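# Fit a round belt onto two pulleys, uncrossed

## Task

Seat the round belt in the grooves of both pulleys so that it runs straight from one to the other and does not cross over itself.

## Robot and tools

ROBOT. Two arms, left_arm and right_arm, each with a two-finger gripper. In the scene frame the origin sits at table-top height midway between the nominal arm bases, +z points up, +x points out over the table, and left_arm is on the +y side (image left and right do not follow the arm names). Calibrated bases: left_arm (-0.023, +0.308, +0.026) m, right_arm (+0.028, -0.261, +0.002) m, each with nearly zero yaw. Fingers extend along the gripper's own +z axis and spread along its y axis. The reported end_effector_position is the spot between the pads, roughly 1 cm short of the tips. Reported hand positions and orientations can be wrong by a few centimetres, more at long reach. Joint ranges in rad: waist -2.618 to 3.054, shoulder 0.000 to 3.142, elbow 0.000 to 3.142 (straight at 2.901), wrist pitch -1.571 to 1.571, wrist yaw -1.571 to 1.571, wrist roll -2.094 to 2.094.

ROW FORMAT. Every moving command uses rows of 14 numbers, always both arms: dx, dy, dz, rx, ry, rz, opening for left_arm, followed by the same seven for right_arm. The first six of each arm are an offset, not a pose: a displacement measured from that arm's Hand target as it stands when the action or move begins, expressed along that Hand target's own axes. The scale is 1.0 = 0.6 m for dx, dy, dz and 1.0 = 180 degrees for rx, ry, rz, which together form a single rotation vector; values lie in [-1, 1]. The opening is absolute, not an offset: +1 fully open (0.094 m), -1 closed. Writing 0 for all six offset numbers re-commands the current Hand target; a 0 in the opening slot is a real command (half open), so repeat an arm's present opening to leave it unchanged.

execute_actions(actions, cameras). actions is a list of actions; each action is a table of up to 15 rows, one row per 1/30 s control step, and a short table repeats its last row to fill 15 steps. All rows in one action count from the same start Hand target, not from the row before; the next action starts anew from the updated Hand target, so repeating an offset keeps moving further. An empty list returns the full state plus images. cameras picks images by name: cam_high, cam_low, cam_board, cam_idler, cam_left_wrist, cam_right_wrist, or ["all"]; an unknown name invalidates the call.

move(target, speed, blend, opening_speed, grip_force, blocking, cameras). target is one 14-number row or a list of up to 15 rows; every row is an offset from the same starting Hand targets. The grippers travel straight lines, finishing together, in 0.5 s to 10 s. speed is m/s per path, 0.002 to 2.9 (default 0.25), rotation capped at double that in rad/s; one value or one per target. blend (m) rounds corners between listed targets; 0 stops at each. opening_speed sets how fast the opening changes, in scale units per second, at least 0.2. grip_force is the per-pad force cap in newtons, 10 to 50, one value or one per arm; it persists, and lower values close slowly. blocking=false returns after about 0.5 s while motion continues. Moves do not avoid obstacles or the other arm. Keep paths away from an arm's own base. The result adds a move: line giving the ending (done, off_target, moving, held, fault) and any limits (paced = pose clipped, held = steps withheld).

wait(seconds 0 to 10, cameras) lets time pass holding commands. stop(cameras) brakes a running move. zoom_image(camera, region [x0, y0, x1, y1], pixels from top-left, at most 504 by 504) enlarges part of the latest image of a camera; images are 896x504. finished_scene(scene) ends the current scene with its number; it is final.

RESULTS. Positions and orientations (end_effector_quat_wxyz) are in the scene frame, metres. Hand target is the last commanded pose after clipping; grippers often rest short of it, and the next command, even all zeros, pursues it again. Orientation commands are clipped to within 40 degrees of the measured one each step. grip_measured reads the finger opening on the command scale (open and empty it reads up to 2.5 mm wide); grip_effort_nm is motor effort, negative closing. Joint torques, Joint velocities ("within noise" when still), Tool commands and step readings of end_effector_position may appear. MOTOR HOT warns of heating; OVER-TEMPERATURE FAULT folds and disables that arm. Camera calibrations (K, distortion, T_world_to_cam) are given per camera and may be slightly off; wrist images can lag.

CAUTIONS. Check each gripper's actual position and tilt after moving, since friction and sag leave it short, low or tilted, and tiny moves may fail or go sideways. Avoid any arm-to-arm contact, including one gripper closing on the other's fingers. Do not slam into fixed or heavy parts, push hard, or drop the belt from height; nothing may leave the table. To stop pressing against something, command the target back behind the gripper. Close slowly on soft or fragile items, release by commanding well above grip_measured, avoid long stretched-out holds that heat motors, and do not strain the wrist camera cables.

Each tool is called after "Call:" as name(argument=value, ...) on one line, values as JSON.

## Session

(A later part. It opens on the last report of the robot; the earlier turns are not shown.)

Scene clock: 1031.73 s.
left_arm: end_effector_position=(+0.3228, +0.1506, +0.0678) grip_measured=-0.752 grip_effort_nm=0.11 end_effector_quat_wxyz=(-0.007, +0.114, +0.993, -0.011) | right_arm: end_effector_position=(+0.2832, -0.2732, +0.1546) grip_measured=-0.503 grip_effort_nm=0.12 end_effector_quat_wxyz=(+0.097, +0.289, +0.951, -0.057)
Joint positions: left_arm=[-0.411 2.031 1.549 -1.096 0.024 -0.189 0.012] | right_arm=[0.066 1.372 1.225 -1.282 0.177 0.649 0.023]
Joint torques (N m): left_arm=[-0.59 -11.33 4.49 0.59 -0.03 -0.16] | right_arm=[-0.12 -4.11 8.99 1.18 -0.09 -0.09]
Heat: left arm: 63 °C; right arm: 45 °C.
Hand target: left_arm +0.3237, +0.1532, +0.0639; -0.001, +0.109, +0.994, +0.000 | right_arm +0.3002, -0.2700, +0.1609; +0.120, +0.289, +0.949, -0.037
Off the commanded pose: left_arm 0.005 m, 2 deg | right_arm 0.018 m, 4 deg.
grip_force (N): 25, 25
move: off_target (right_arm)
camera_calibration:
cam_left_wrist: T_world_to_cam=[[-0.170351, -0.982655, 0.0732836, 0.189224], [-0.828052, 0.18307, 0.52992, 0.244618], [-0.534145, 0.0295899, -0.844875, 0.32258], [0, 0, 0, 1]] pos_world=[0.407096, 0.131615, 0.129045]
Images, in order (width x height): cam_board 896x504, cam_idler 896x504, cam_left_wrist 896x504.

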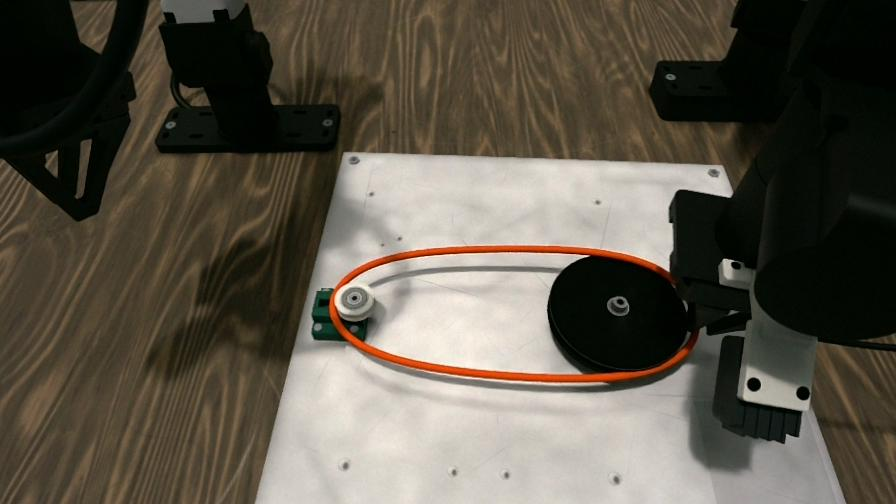

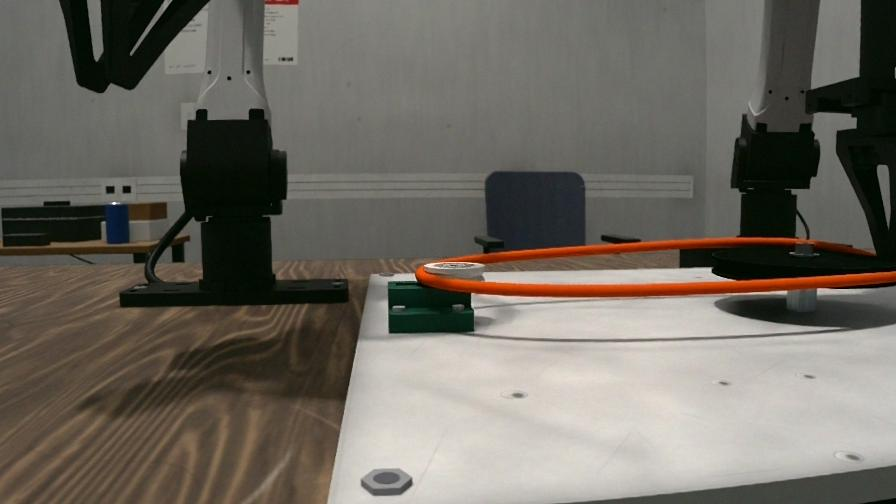

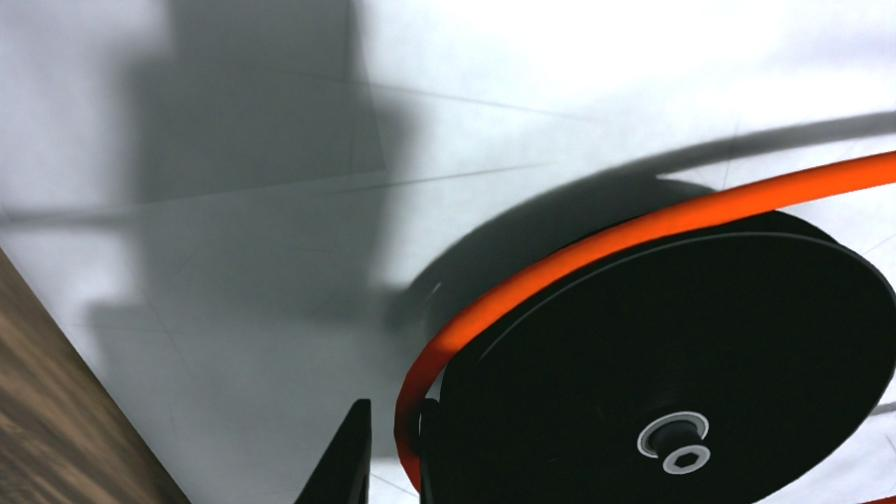

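Call:
move(target=[0.0484,0.0029,0,0,0,-0.128,-0.75,0,0,0,0,0,0,-0.5], speed=0.05, cameras=["cam_left_wrist","cam_idler","cam_board"])

Call:
zoom_image(camera="cam_idler", region=[700, 200, 896, 300])

Call:
zoom_image(camera="cam_board", region=[480, 200, 780, 430])

Scene clock: 1062.43 s.
left_arm: end_effector_position=(+0.3032, +0.1531, +0.0611) grip_measured=-0.752 grip_effort_nm=0.09 end_effector_quat_wxyz=(+0.000, -0.079, +0.997, -0.014) | right_arm: end_effector_position=(+0.2832, -0.2732, +0.1546) grip_measured=-0.503 grip_effort_nm=0.12 end_effector_quat_wxyz=(+0.097, +0.289, +0.951, -0.057)
Joint positions: left_arm=[-0.426 1.949 1.403 -1.01 0.024 -0.591 0.012] | right_arm=[0.066 1.372 1.225 -1.282 0.177 0.649 0.023]
Joint torques (N m): left_arm=[-0.44 -12.49 4.14 0.28 -0.15 -0.25] | right_arm=[-0.12 -4.11 9.01 1.17 -0.09 -0.09]
Heat: left arm: 61 °C; right arm: 45 °C.
Hand target: left_arm +0.2958, +0.1612, +0.0639; +0.000, -0.092, +0.996, +0.000 | right_arm +0.3002, -0.2700, +0.1609; +0.120, +0.289, +0.949, -0.037
Off the commanded pose: left_arm 0.011 m, 2 deg | right_arm 0.018 m, 4 deg.
grip_force (N): 25, 25
move: off_target (left_arm, right_arm)
camera_calibration:
cam_left_wrist: T_world_to_cam=[[0.211453, -0.974148, 0.0795228, 0.0713798], [-0.841808, -0.140174, 0.521259, 0.285598], [-0.496636, -0.177164, -0.849686, 0.326928], [0, 0, 0, 1]] pos_world=[0.387689, 0.167488, 0.123239]
Images, in order (width x height): cam_board 896x504, cam_idler 896x504, cam_left_wrist 896x504.

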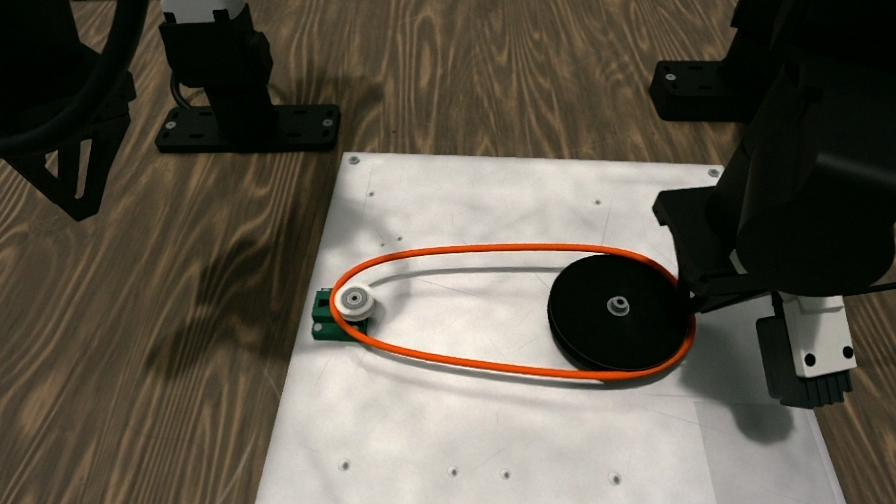

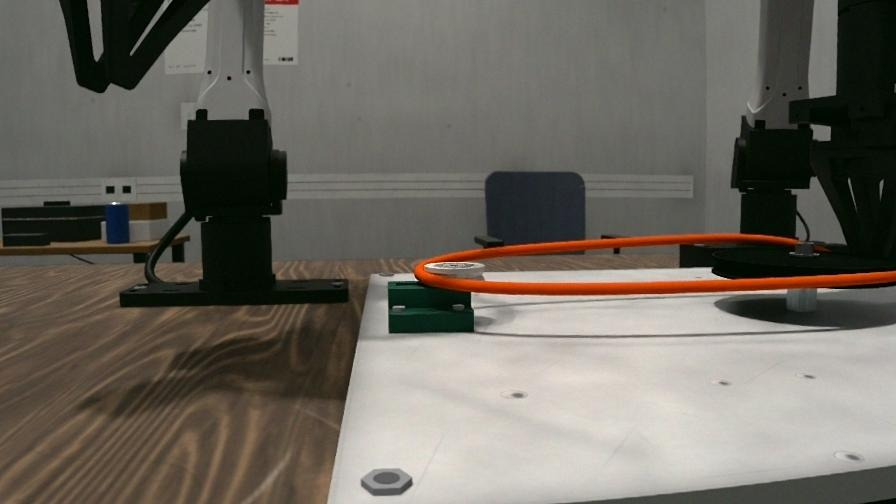

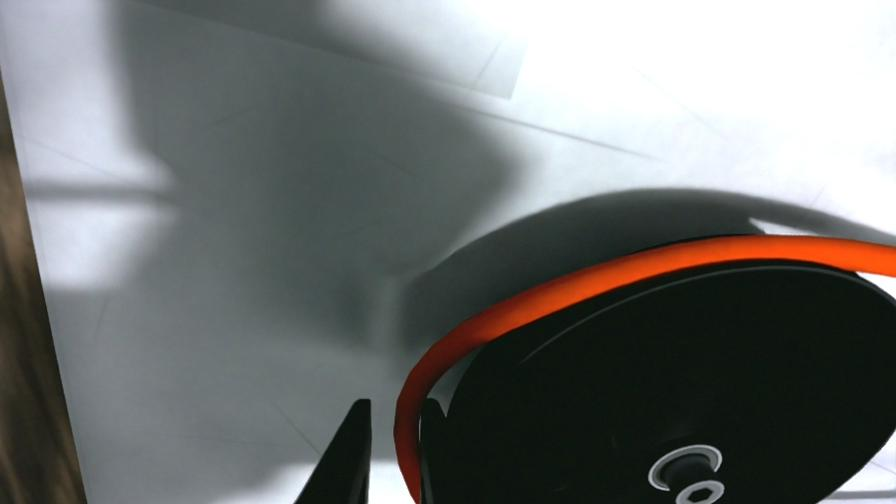

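Scaled by 2.571 from the camera's 896x504 image, which has a finer 1280x720 frame.

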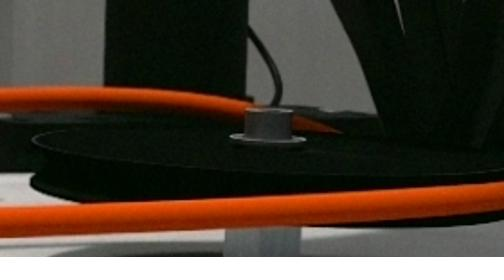

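Scaled by 1.680 from the camera's 896x504 image, which has a finer 1280x720 frame.

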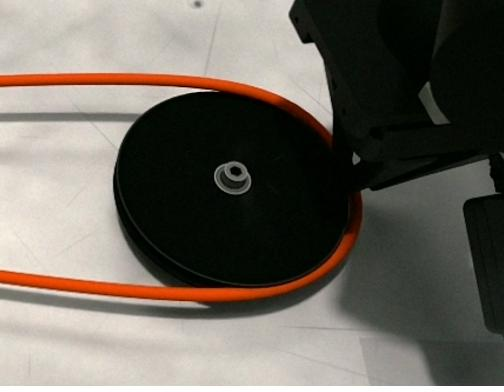

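Call:
move(target=[0.0498,-0.0053,-0.0083,0,0,-0.118,-0.75,0,0,0,0,0,0,-0.5], speed=0.05, cameras=["cam_left_wrist","cam_idler","cam_board"])

Call:
zoom_image(camera="cam_idler", region=[700, 200, 896, 300])

Call:
zoom_image(camera="cam_board", region=[480, 200, 780, 430])

Scene clock: 1080.53 s.
left_arm: end_effector_position=(+0.2774, +0.1428, +0.0638) grip_measured=-0.752 grip_effort_nm=0.08 end_effector_quat_wxyz=(+0.000, -0.263, +0.965, -0.017) | right_arm: end_effector_position=(+0.2832, -0.2732, +0.1546) grip_measured=-0.503 grip_effort_nm=0.12 end_effector_quat_wxyz=(+0.097, +0.289, +0.951, -0.057)
Joint positions: left_arm=[-0.485 1.872 1.309 -0.984 0.024 -1.023 0.012] | right_arm=[0.066 1.372 1.225 -1.282 0.177 0.649 0.023]
Joint torques (N m): left_arm=[-0.55 -12.33 4.19 0.11 -0.1 -0.13] | right_arm=[-0.12 -4.11 8.99 1.18 -0.1 -0.09]
Heat: left arm: 61 °C; right arm: 45 °C.
Hand target: left_arm +0.2670, +0.1525, +0.0690; +0.000, -0.274, +0.962, +0.000 | right_arm +0.3002, -0.2700, +0.1609; +0.120, +0.289, +0.949, -0.037
Off the commanded pose: left_arm 0.015 m, 2 deg | right_arm 0.018 m, 4 deg.
grip_force (N): 25, 25
move: off_target (left_arm, right_arm)
camera_calibration:
cam_left_wrist: T_world_to_cam=[[0.552708, -0.829189, 0.0834258, -0.0489486], [-0.730564, -0.433922, 0.527245, 0.271738], [-0.400985, -0.352361, -0.845608, 0.312823], [0, 0, 0, 1]] pos_world=[0.351013, 0.187552, 0.125337]
Images, in order (width x height): cam_board 896x504, cam_idler 896x504, cam_left_wrist 896x504.

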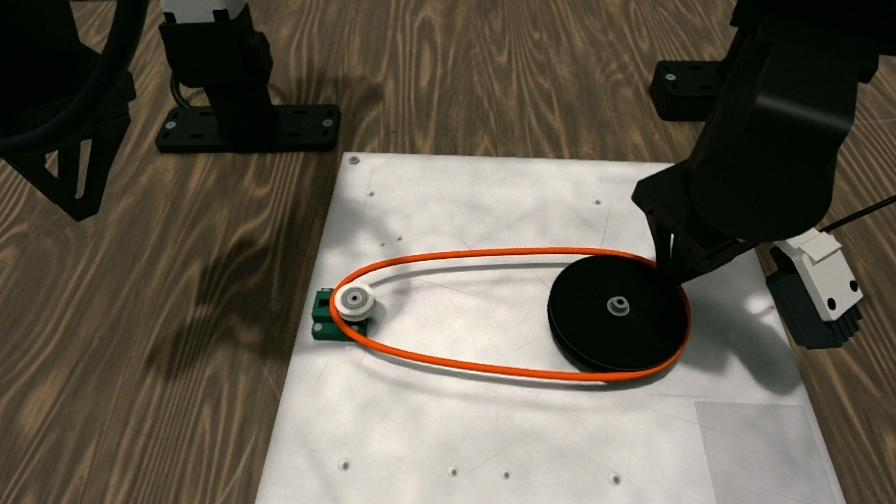

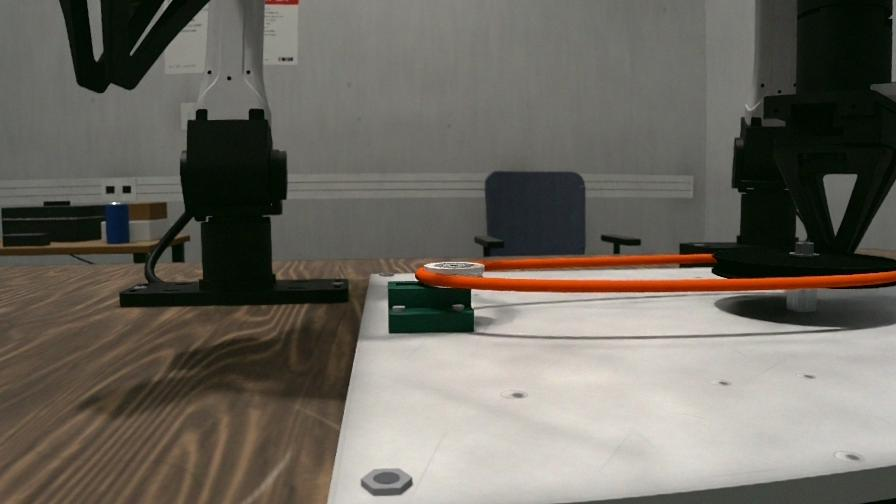

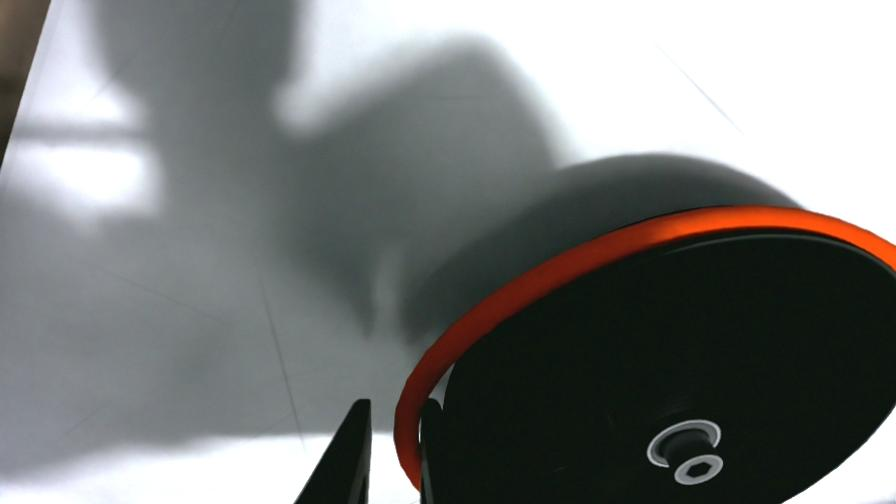

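Scaled by 2.571 from the camera's 896x504 image, which has a finer 1280x720 frame.

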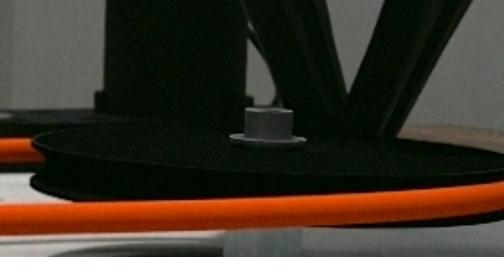

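Scaled by 1.680 from the camera's 896x504 image, which has a finer 1280x720 frame.

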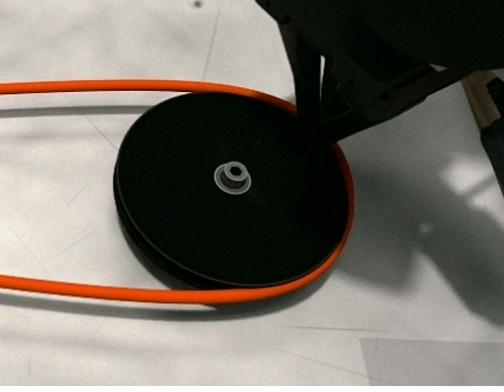

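Call:
move(target=[[-0.0052,-0.014,-0.05,0,0,0,-0.75,0,0,0,0,0,0,-0.5],[-0.0052,-0.014,-0.15,0,0,0,-0.75,0,0,0,0,0,0,-0.5]], speed=0.06, blend=[0.02,0], cameras=["cam_left_wrist","cam_idler","cam_board","cam_high"])

Call:
zoom_image(camera="cam_idler", region=[640, 200, 896, 340])

Call:
zoom_image(camera="cam_board", region=[480, 200, 780, 430])

Scene clock: 1095.57 s.
left_arm: end_effector_position=(+0.2725, +0.1453, +0.1411) grip_measured=-0.752 grip_effort_nm=0.08 end_effector_quat_wxyz=(-0.021, -0.265, +0.964, +0.005) | right_arm: end_effector_position=(+0.2832, -0.2732, +0.1546) grip_measured=-0.503 grip_effort_nm=0.12 end_effector_quat_wxyz=(+0.097, +0.289, +0.951, -0.057)
Joint positions: left_arm=[-0.486 1.858 1.602 -1.352 0.023 -1.028 0.012] | right_arm=[0.066 1.372 1.225 -1.282 0.177 0.649 0.023]
Joint torques (N m): left_arm=[-0.75 -12.48 8.36 -0.03 -0.17 -0.19] | right_arm=[-0.13 -4.1 9.01 1.18 -0.09 -0.09]
Heat: left arm: 59 °C; right arm: 45 °C.
Hand target: left_arm +0.2742, +0.1471, +0.1590; +0.000, -0.274, +0.962, +0.000 | right_arm +0.3002, -0.2700, +0.1609; +0.120, +0.289, +0.949, -0.037
Off the commanded pose: left_arm 0.018 m, 3 deg | right_arm 0.018 m, 4 deg.
grip_force (N): 25, 25
move: off_target (left_arm, right_arm); blend cut to 0.0158 m at target 1
camera_calibration:
cam_left_wrist: T_world_to_cam=[[0.558535, -0.828972, 0.0290577, -0.0446002], [-0.700487, -0.452625, 0.551769, 0.219611], [-0.444248, -0.328537, -0.833491, 0.383641], [0, 0, 0, 1]] pos_world=[0.349177, 0.188469, 0.199883]
Images, in order (width x height): cam_high 896x504, cam_board 896x504, cam_idler 896x504, cam_left_wrist 896x504.

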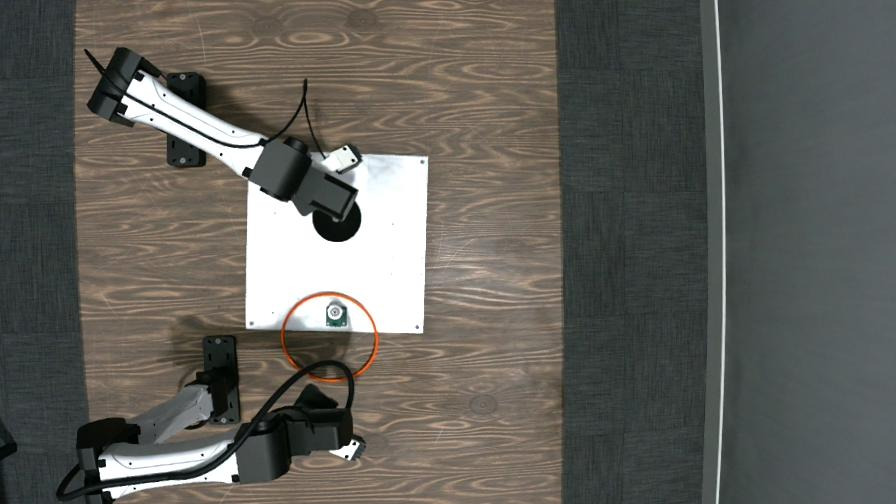

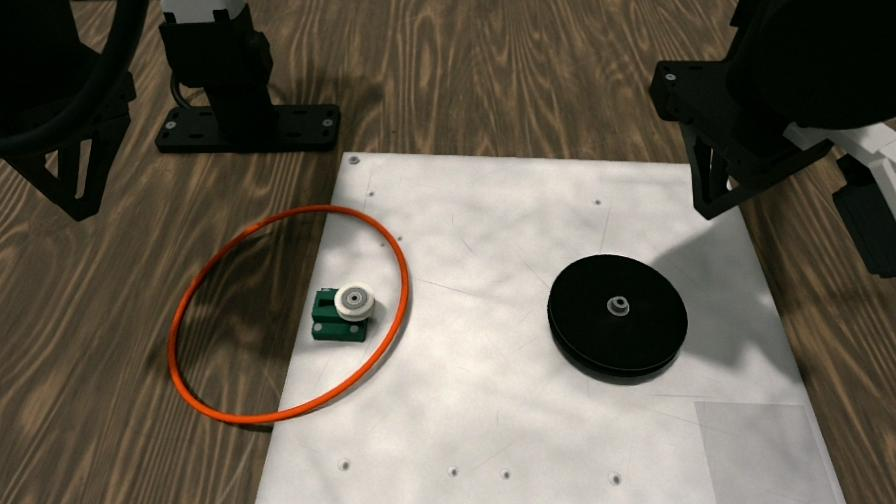

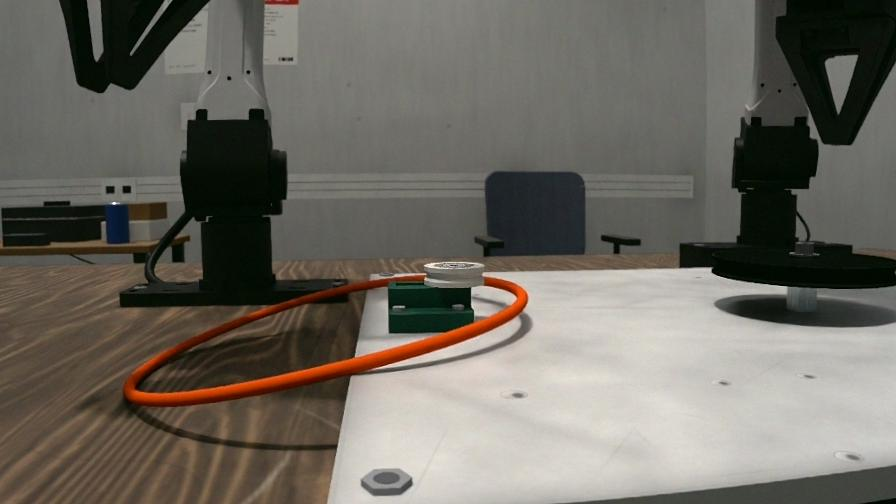

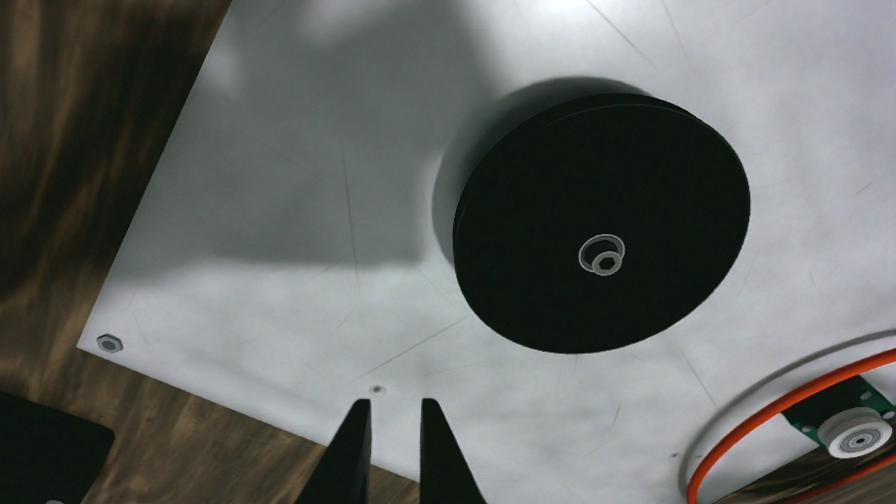

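Scaled by 1.969 from the camera's 896x504 image, which has a finer 1280x720 frame.

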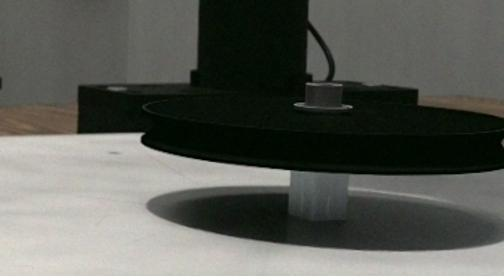

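Scaled by 1.680 from the camera's 896x504 image, which has a finer 1280x720 frame.

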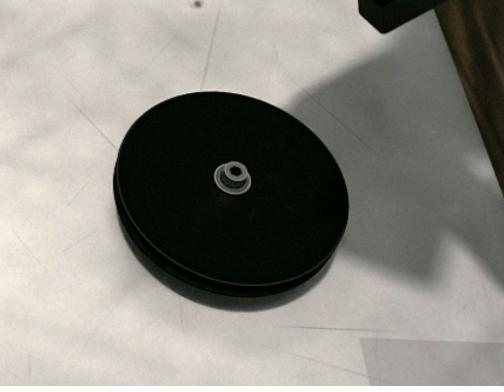

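Call:
move(target=[0.1686,-0.3124,0.0483,0,0,0.177,-0.5,-0.116,-0.046,-0.0045,0,0,0,-0.5], cameras=["all"])

Call:
zoom_image(camera="cam_high", region=[230, 230, 450, 450])

Call:
zoom_image(camera="cam_idler", region=[300, 200, 600, 370])

Scene clock: 1225.23 s.
left_arm: end_effector_position=(+0.2849, -0.0700, +0.1340) grip_measured=-0.502 grip_effort_nm=0.11 end_effector_quat_wxyz=(+0.020, -0.005, +0.999, -0.038) | right_arm: end_effector_position=(+0.3301, -0.3304, +0.1765) grip_measured=-0.503 grip_effort_nm=0.12 end_effector_quat_wxyz=(+0.109, +0.291, +0.949, -0.049)
Joint positions: left_arm=[-0.875 2.472 2.544 -1.558 0.017 -0.891 0.023] | right_arm=[-0.16 1.533 1.448 -1.282 0.128 0.428 0.023]
Joint torques (N m): left_arm=[0.09 -12.52 8.25 0.25 -0.08 0.2] | right_arm=[-0.05 -5.44 9.07 1.02 -0.13 -0.1]
Heat: left arm: 67 °C; right arm: 46 °C.
Hand target: left_arm +0.2870, -0.0656, +0.1301; +0.000, +0.000, +1.000, +0.000 | right_arm +0.3402, -0.3301, +0.1808; +0.120, +0.289, +0.949, -0.037
Off the commanded pose: left_arm 0.006 m, 5 deg | right_arm 0.011 m, 2 deg.
joint sent to its limit (left arm) — joint 4 (wrist pitch), lower limit. The joint targets are off in orientation, not in position.
grip_force (N): 25, 25
move: off_target (left_arm, right_arm)
camera_calibration:
cam_left_wrist: T_world_to_cam=[[0.0608228, -0.989659, 0.129908, -0.112757], [-0.874715, 0.00984445, 0.484538, 0.225768], [-0.480806, -0.143103, -0.865071, 0.340253], [0, 0, 0, 1]] pos_world=[0.367937, -0.0651223, 0.199598]
cam_right_wrist: T_world_to_cam=[[-0.533193, -0.841466, 0.0874112, -0.126177], [-0.781148, 0.52936, 0.331037, 0.409763], [-0.324828, 0.108225, -0.93956, 0.414157], [0, 0, 0, 1]] pos_world=[0.387339, -0.367908, 0.264508]

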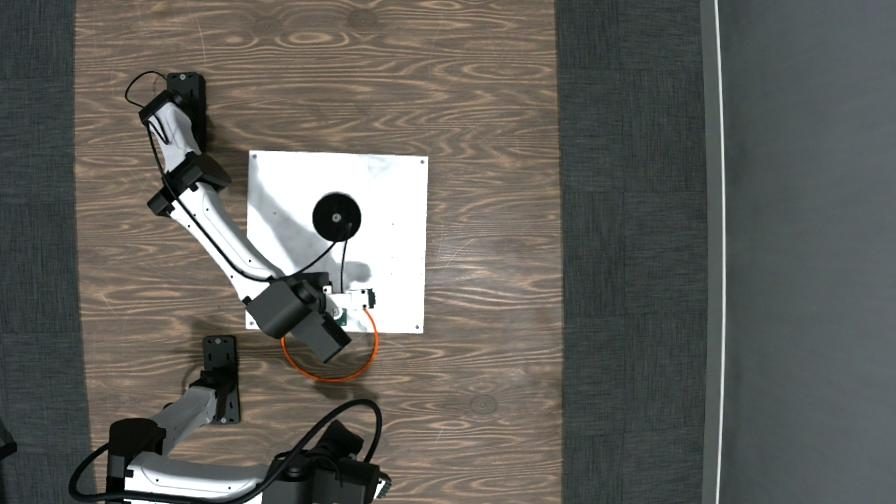

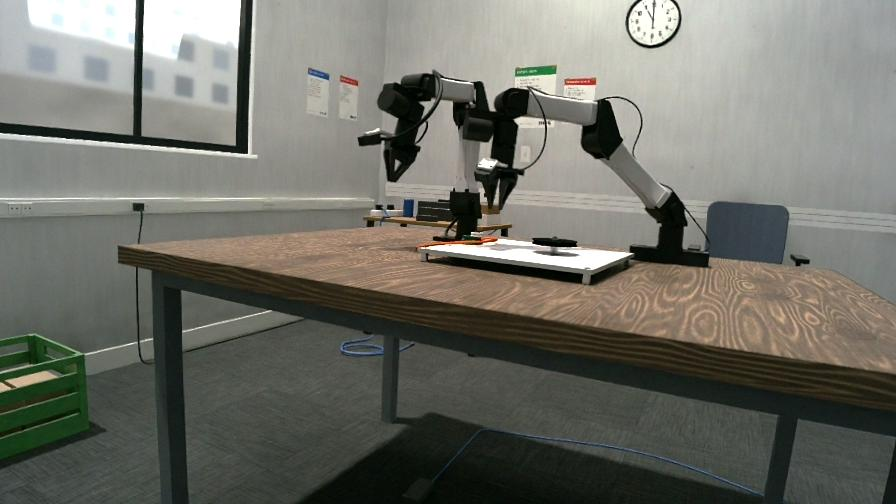

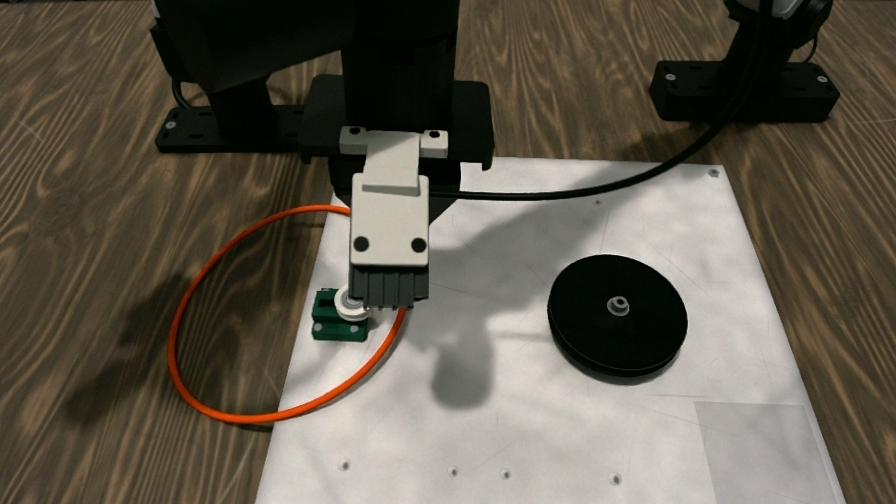

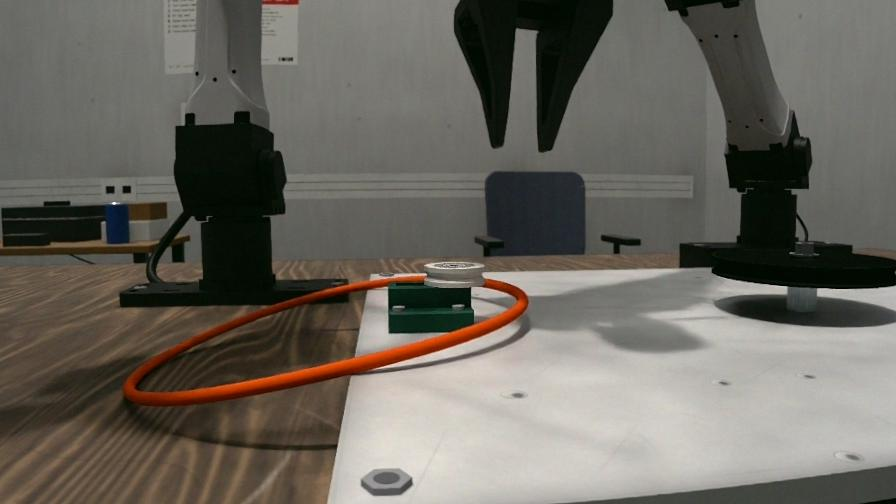

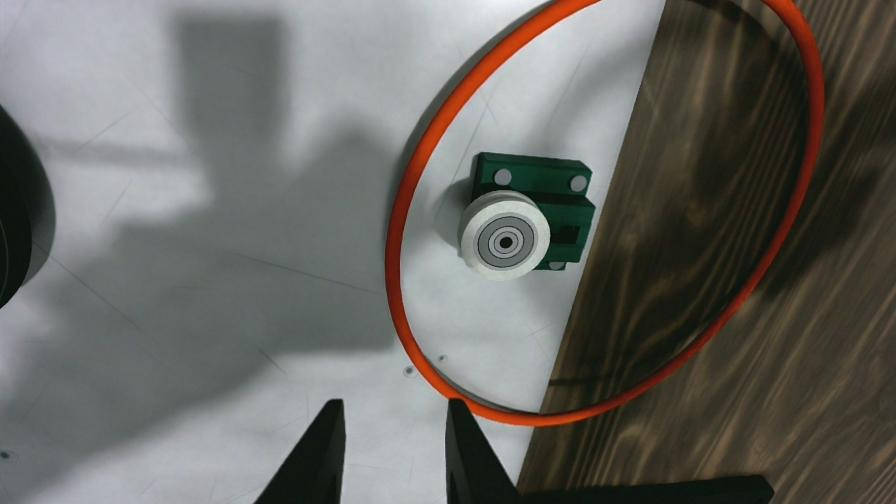

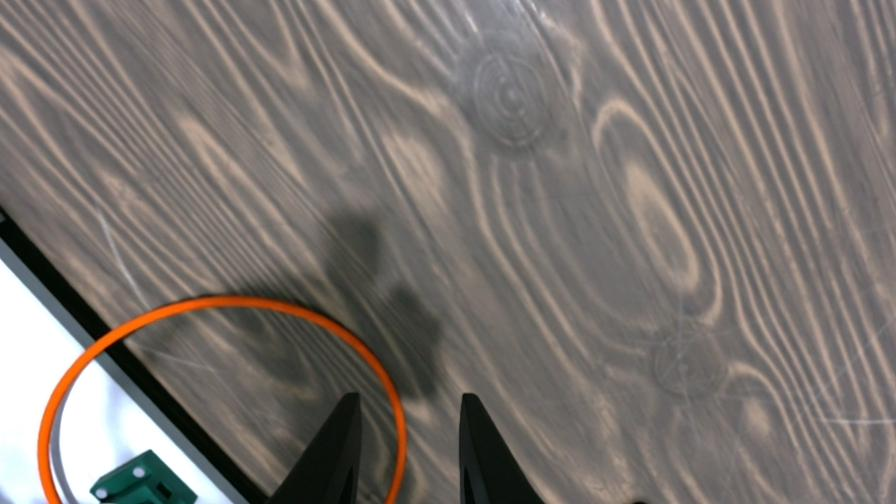

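Scaled by 2.291 from the camera's 896x504 image, which has a finer 1280x720 frame.

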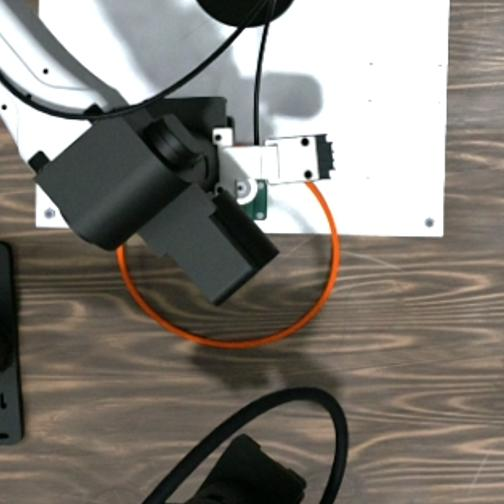

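Scaled by 1.680 from the camera's 896x504 image, which has a finer 1280x720 frame.

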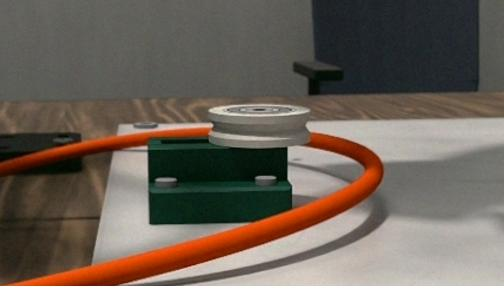

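Call:
move(target=[0,-0.0057,0.14,0,0,0,-0.5,0,0,0,0,0,0,-0.5], cameras=["cam_left_wrist","cam_idler"])

Call:
zoom_image(camera="cam_idler", region=[360, 200, 600, 360])

Scene clock: 1238.83 s.
left_arm: end_effector_position=(+0.2818, -0.0662, +0.0563) grip_measured=-0.502 grip_effort_nm=0.11 end_effector_quat_wxyz=(-0.010, -0.005, +1.000, -0.002) | right_arm: end_effector_position=(+0.3301, -0.3304, +0.1765) grip_measured=-0.503 grip_effort_nm=0.12 end_effector_quat_wxyz=(+0.109, +0.291, +0.949, -0.049)
Joint positions: left_arm=[-0.875 2.513 2.309 -1.377 0.017 -0.891 0.023] | right_arm=[-0.16 1.533 1.448 -1.282 0.128 0.428 0.023]
Joint torques (N m): left_arm=[-0.4 -13.08 5.76 0.62 -0.06 0.16] | right_arm=[-0.05 -5.45 9.09 1.02 -0.13 -0.09]
Heat: left arm: 64 °C; right arm: 46 °C.
Hand target: left_arm +0.2869, -0.0690, +0.0459; +0.000, +0.000, +1.000, +0.000 | right_arm +0.3402, -0.3301, +0.1808; +0.120, +0.289, +0.949, -0.037
Off the commanded pose: left_arm 0.012 m, 1 deg | right_arm 0.011 m, 2 deg.
grip_force (N): 25, 25
move: off_target (left_arm, right_arm)
camera_calibration:
cam_left_wrist: T_world_to_cam=[[0.0663361, -0.996368, 0.0533921, -0.0964243], [-0.84394, -0.0274796, 0.535733, 0.246653], [-0.53232, -0.0805982, -0.842698, 0.289373], [0, 0, 0, 1]] pos_world=[0.368596, -0.0659732, 0.116862]
Images, in order (width x height): cam_idler 896x504, cam_left_wrist 896x504.

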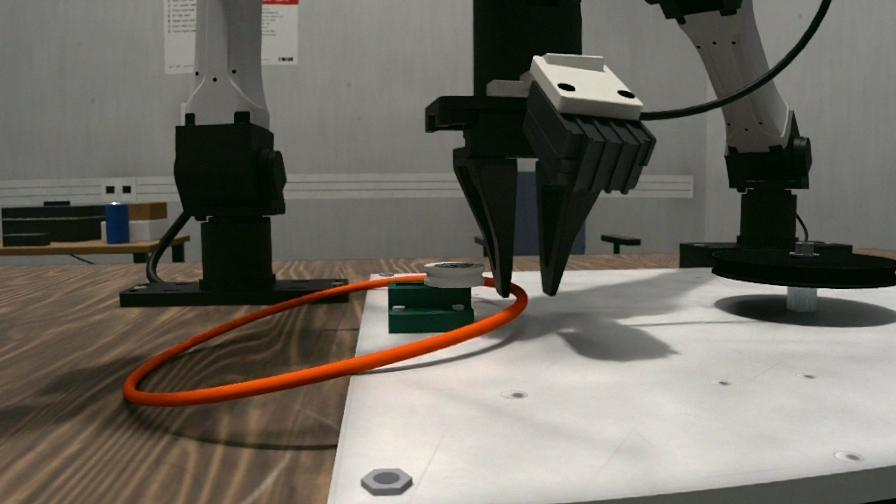

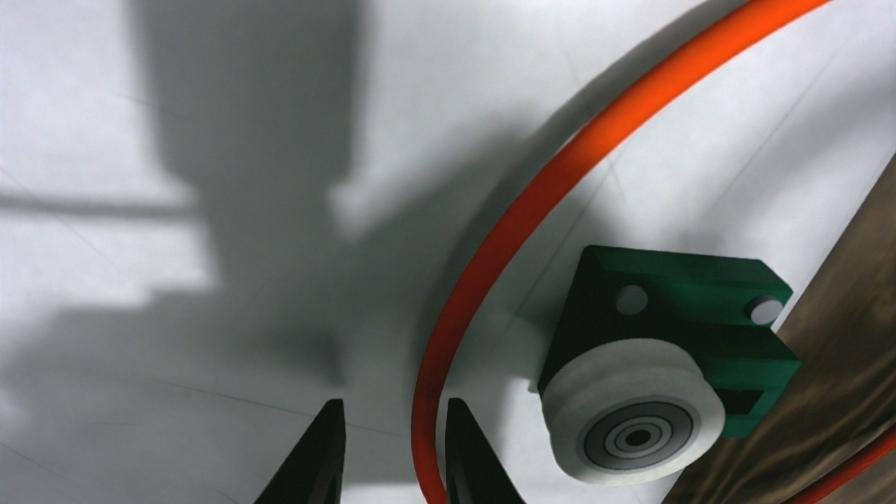

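Scaled by 2.100 from the camera's 896x504 image, which has a finer 1280x720 frame.

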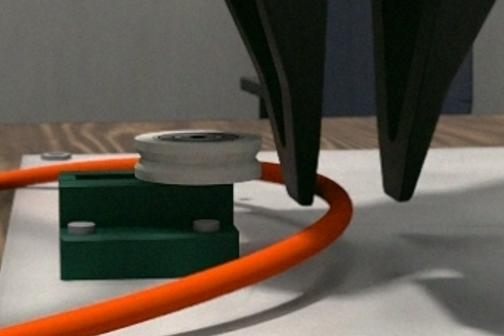

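Call:
move(target=[0,-0.013,0.01,0,0,0,-0.5,0,0,0,0,0,0,-0.5], speed=0.08, cameras=["cam_left_wrist","cam_idler"])

Call:
zoom_image(camera="cam_idler", region=[360, 200, 600, 360])

Scene clock: 1247.53 s.
left_arm: end_effector_position=(+0.2812, -0.0689, +0.0489) grip_measured=-0.502 grip_effort_nm=0.11 end_effector_quat_wxyz=(-0.012, -0.003, +1.000, +0.001) | right_arm: end_effector_position=(+0.3301, -0.3304, +0.1765) grip_measured=-0.503 grip_effort_nm=0.12 end_effector_quat_wxyz=(+0.109, +0.291, +0.949, -0.049)
Joint positions: left_arm=[-0.88 2.536 2.323 -1.375 0.017 -0.891 0.023] | right_arm=[-0.16 1.533 1.448 -1.282 0.128 0.428 0.023]
Joint torques (N m): left_arm=[-0.8 -11.88 8.58 0.53 -0.07 0.05] | right_arm=[-0.05 -5.44 9.07 1.02 -0.13 -0.1]
Heat: left arm: 64 °C; right arm: 46 °C.
Hand target: left_arm +0.2869, -0.0768, +0.0399; +0.000, +0.000, +1.000, +0.000 | right_arm +0.3402, -0.3301, +0.1808; +0.120, +0.289, +0.949, -0.037
Off the commanded pose: left_arm 0.013 m, 1 deg | right_arm 0.011 m, 2 deg.
grip_force (N): 25, 25
move: off_target (left_arm, right_arm)
camera_calibration:
cam_left_wrist: T_world_to_cam=[[0.0619784, -0.99696, 0.0472209, -0.0972346], [-0.841471, -0.0267521, 0.539639, 0.249196], [-0.536735, -0.0731811, -0.840571, 0.284273], [0, 0, 0, 1]] pos_world=[0.368297, -0.069469, 0.109067]
Images, in order (width x height): cam_idler 896x504, cam_left_wrist 896x504.

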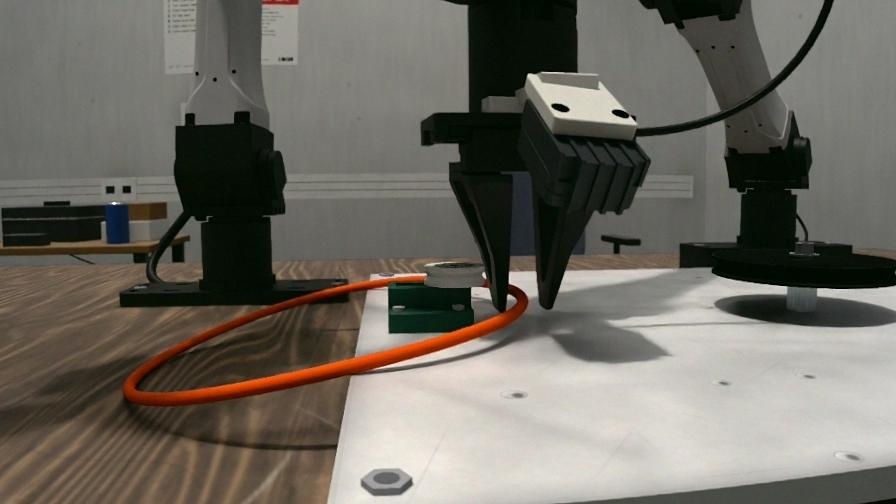

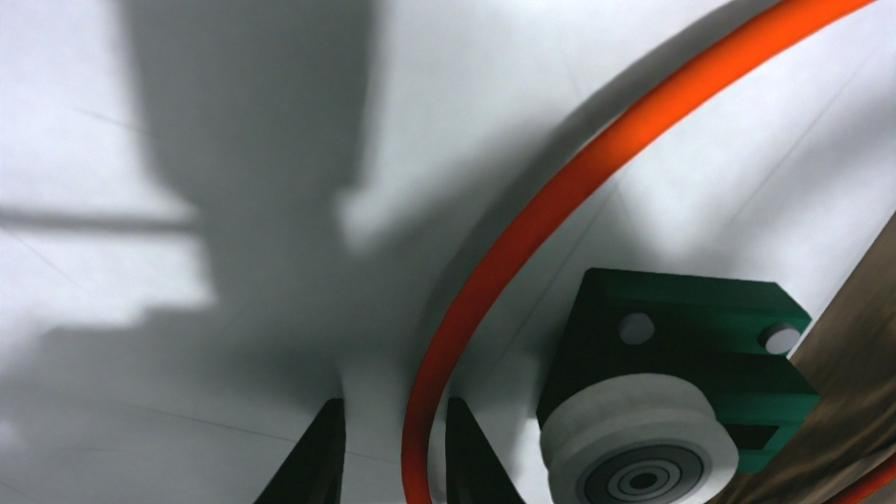

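Scaled by 2.100 from the camera's 896x504 image, which has a finer 1280x720 frame.

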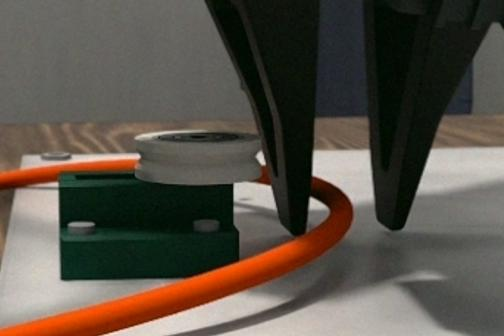

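Call:
move(target=[0,0,0,0,0,0,-0.96,0,0,0,0,0,0,-0.5], opening_speed=0.6, cameras=["cam_left_wrist","cam_idler"])

Call:
zoom_image(camera="cam_idler", region=[360, 200, 600, 360])

Scene clock: 1254.17 s.
left_arm: end_effector_position=(+0.2809, -0.0692, +0.0489) grip_measured=-0.890 grip_effort_nm=-0.57 end_effector_quat_wxyz=(-0.012, -0.002, +1.000, +0.001) | right_arm: end_effector_position=(+0.3301, -0.3304, +0.1765) grip_measured=-0.503 grip_effort_nm=0.12 end_effector_quat_wxyz=(+0.109, +0.291, +0.949, -0.049)
Joint positions: left_arm=[-0.881 2.536 2.323 -1.375 0.017 -0.891 0.005] | right_arm=[-0.16 1.533 1.448 -1.282 0.128 0.428 0.023]
Joint torques (N m): left_arm=[-0.77 -12 8.43 0.49 -0.06 0.03] | right_arm=[-0.05 -5.44 9.09 1.02 -0.13 -0.1]
Heat: left arm: 65 °C; right arm: 46 °C.
Hand target: left_arm +0.2870, -0.0767, +0.0399; +0.000, +0.000, +1.000, +0.000 | right_arm +0.3402, -0.3301, +0.1808; +0.120, +0.289, +0.949, -0.037
Off the commanded pose: left_arm 0.013 m, 1 deg | right_arm 0.011 m, 2 deg.
grip_force (N): 25, 25
move: off_target (left_arm, right_arm)
camera_calibration:
cam_left_wrist: T_world_to_cam=[[0.0612576, -0.997006, 0.0471959, -0.0972502], [-0.841473, -0.0261549, 0.539666, 0.248975], [-0.536816, -0.0727727, -0.840555, 0.284147], [0, 0, 0, 1]] pos_world=[0.367998, -0.0697689, 0.109067]
Images, in order (width x height): cam_idler 896x504, cam_left_wrist 896x504.

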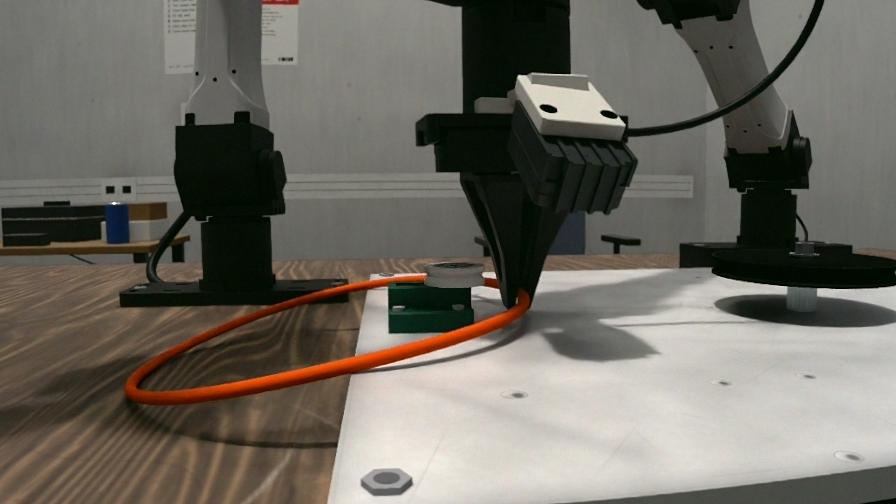

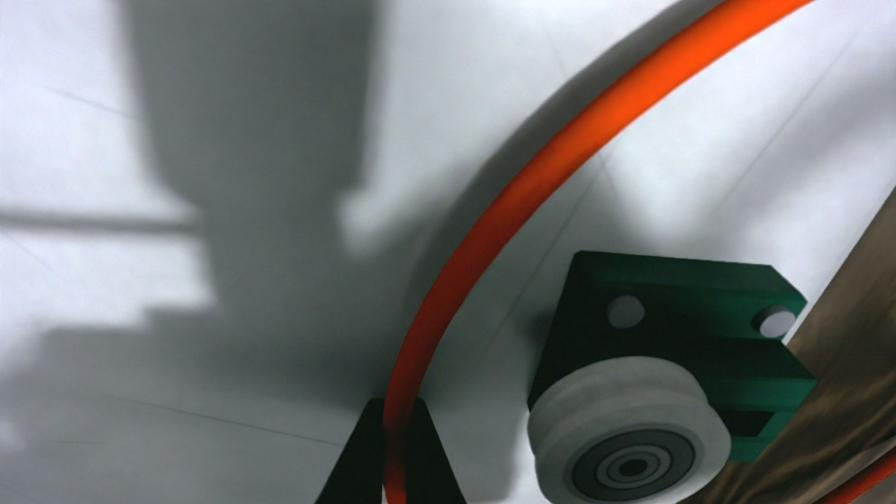

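Scaled by 2.100 from the camera's 896x504 image, which has a finer 1280x720 frame.

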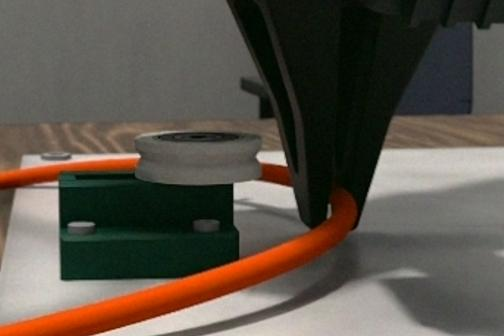

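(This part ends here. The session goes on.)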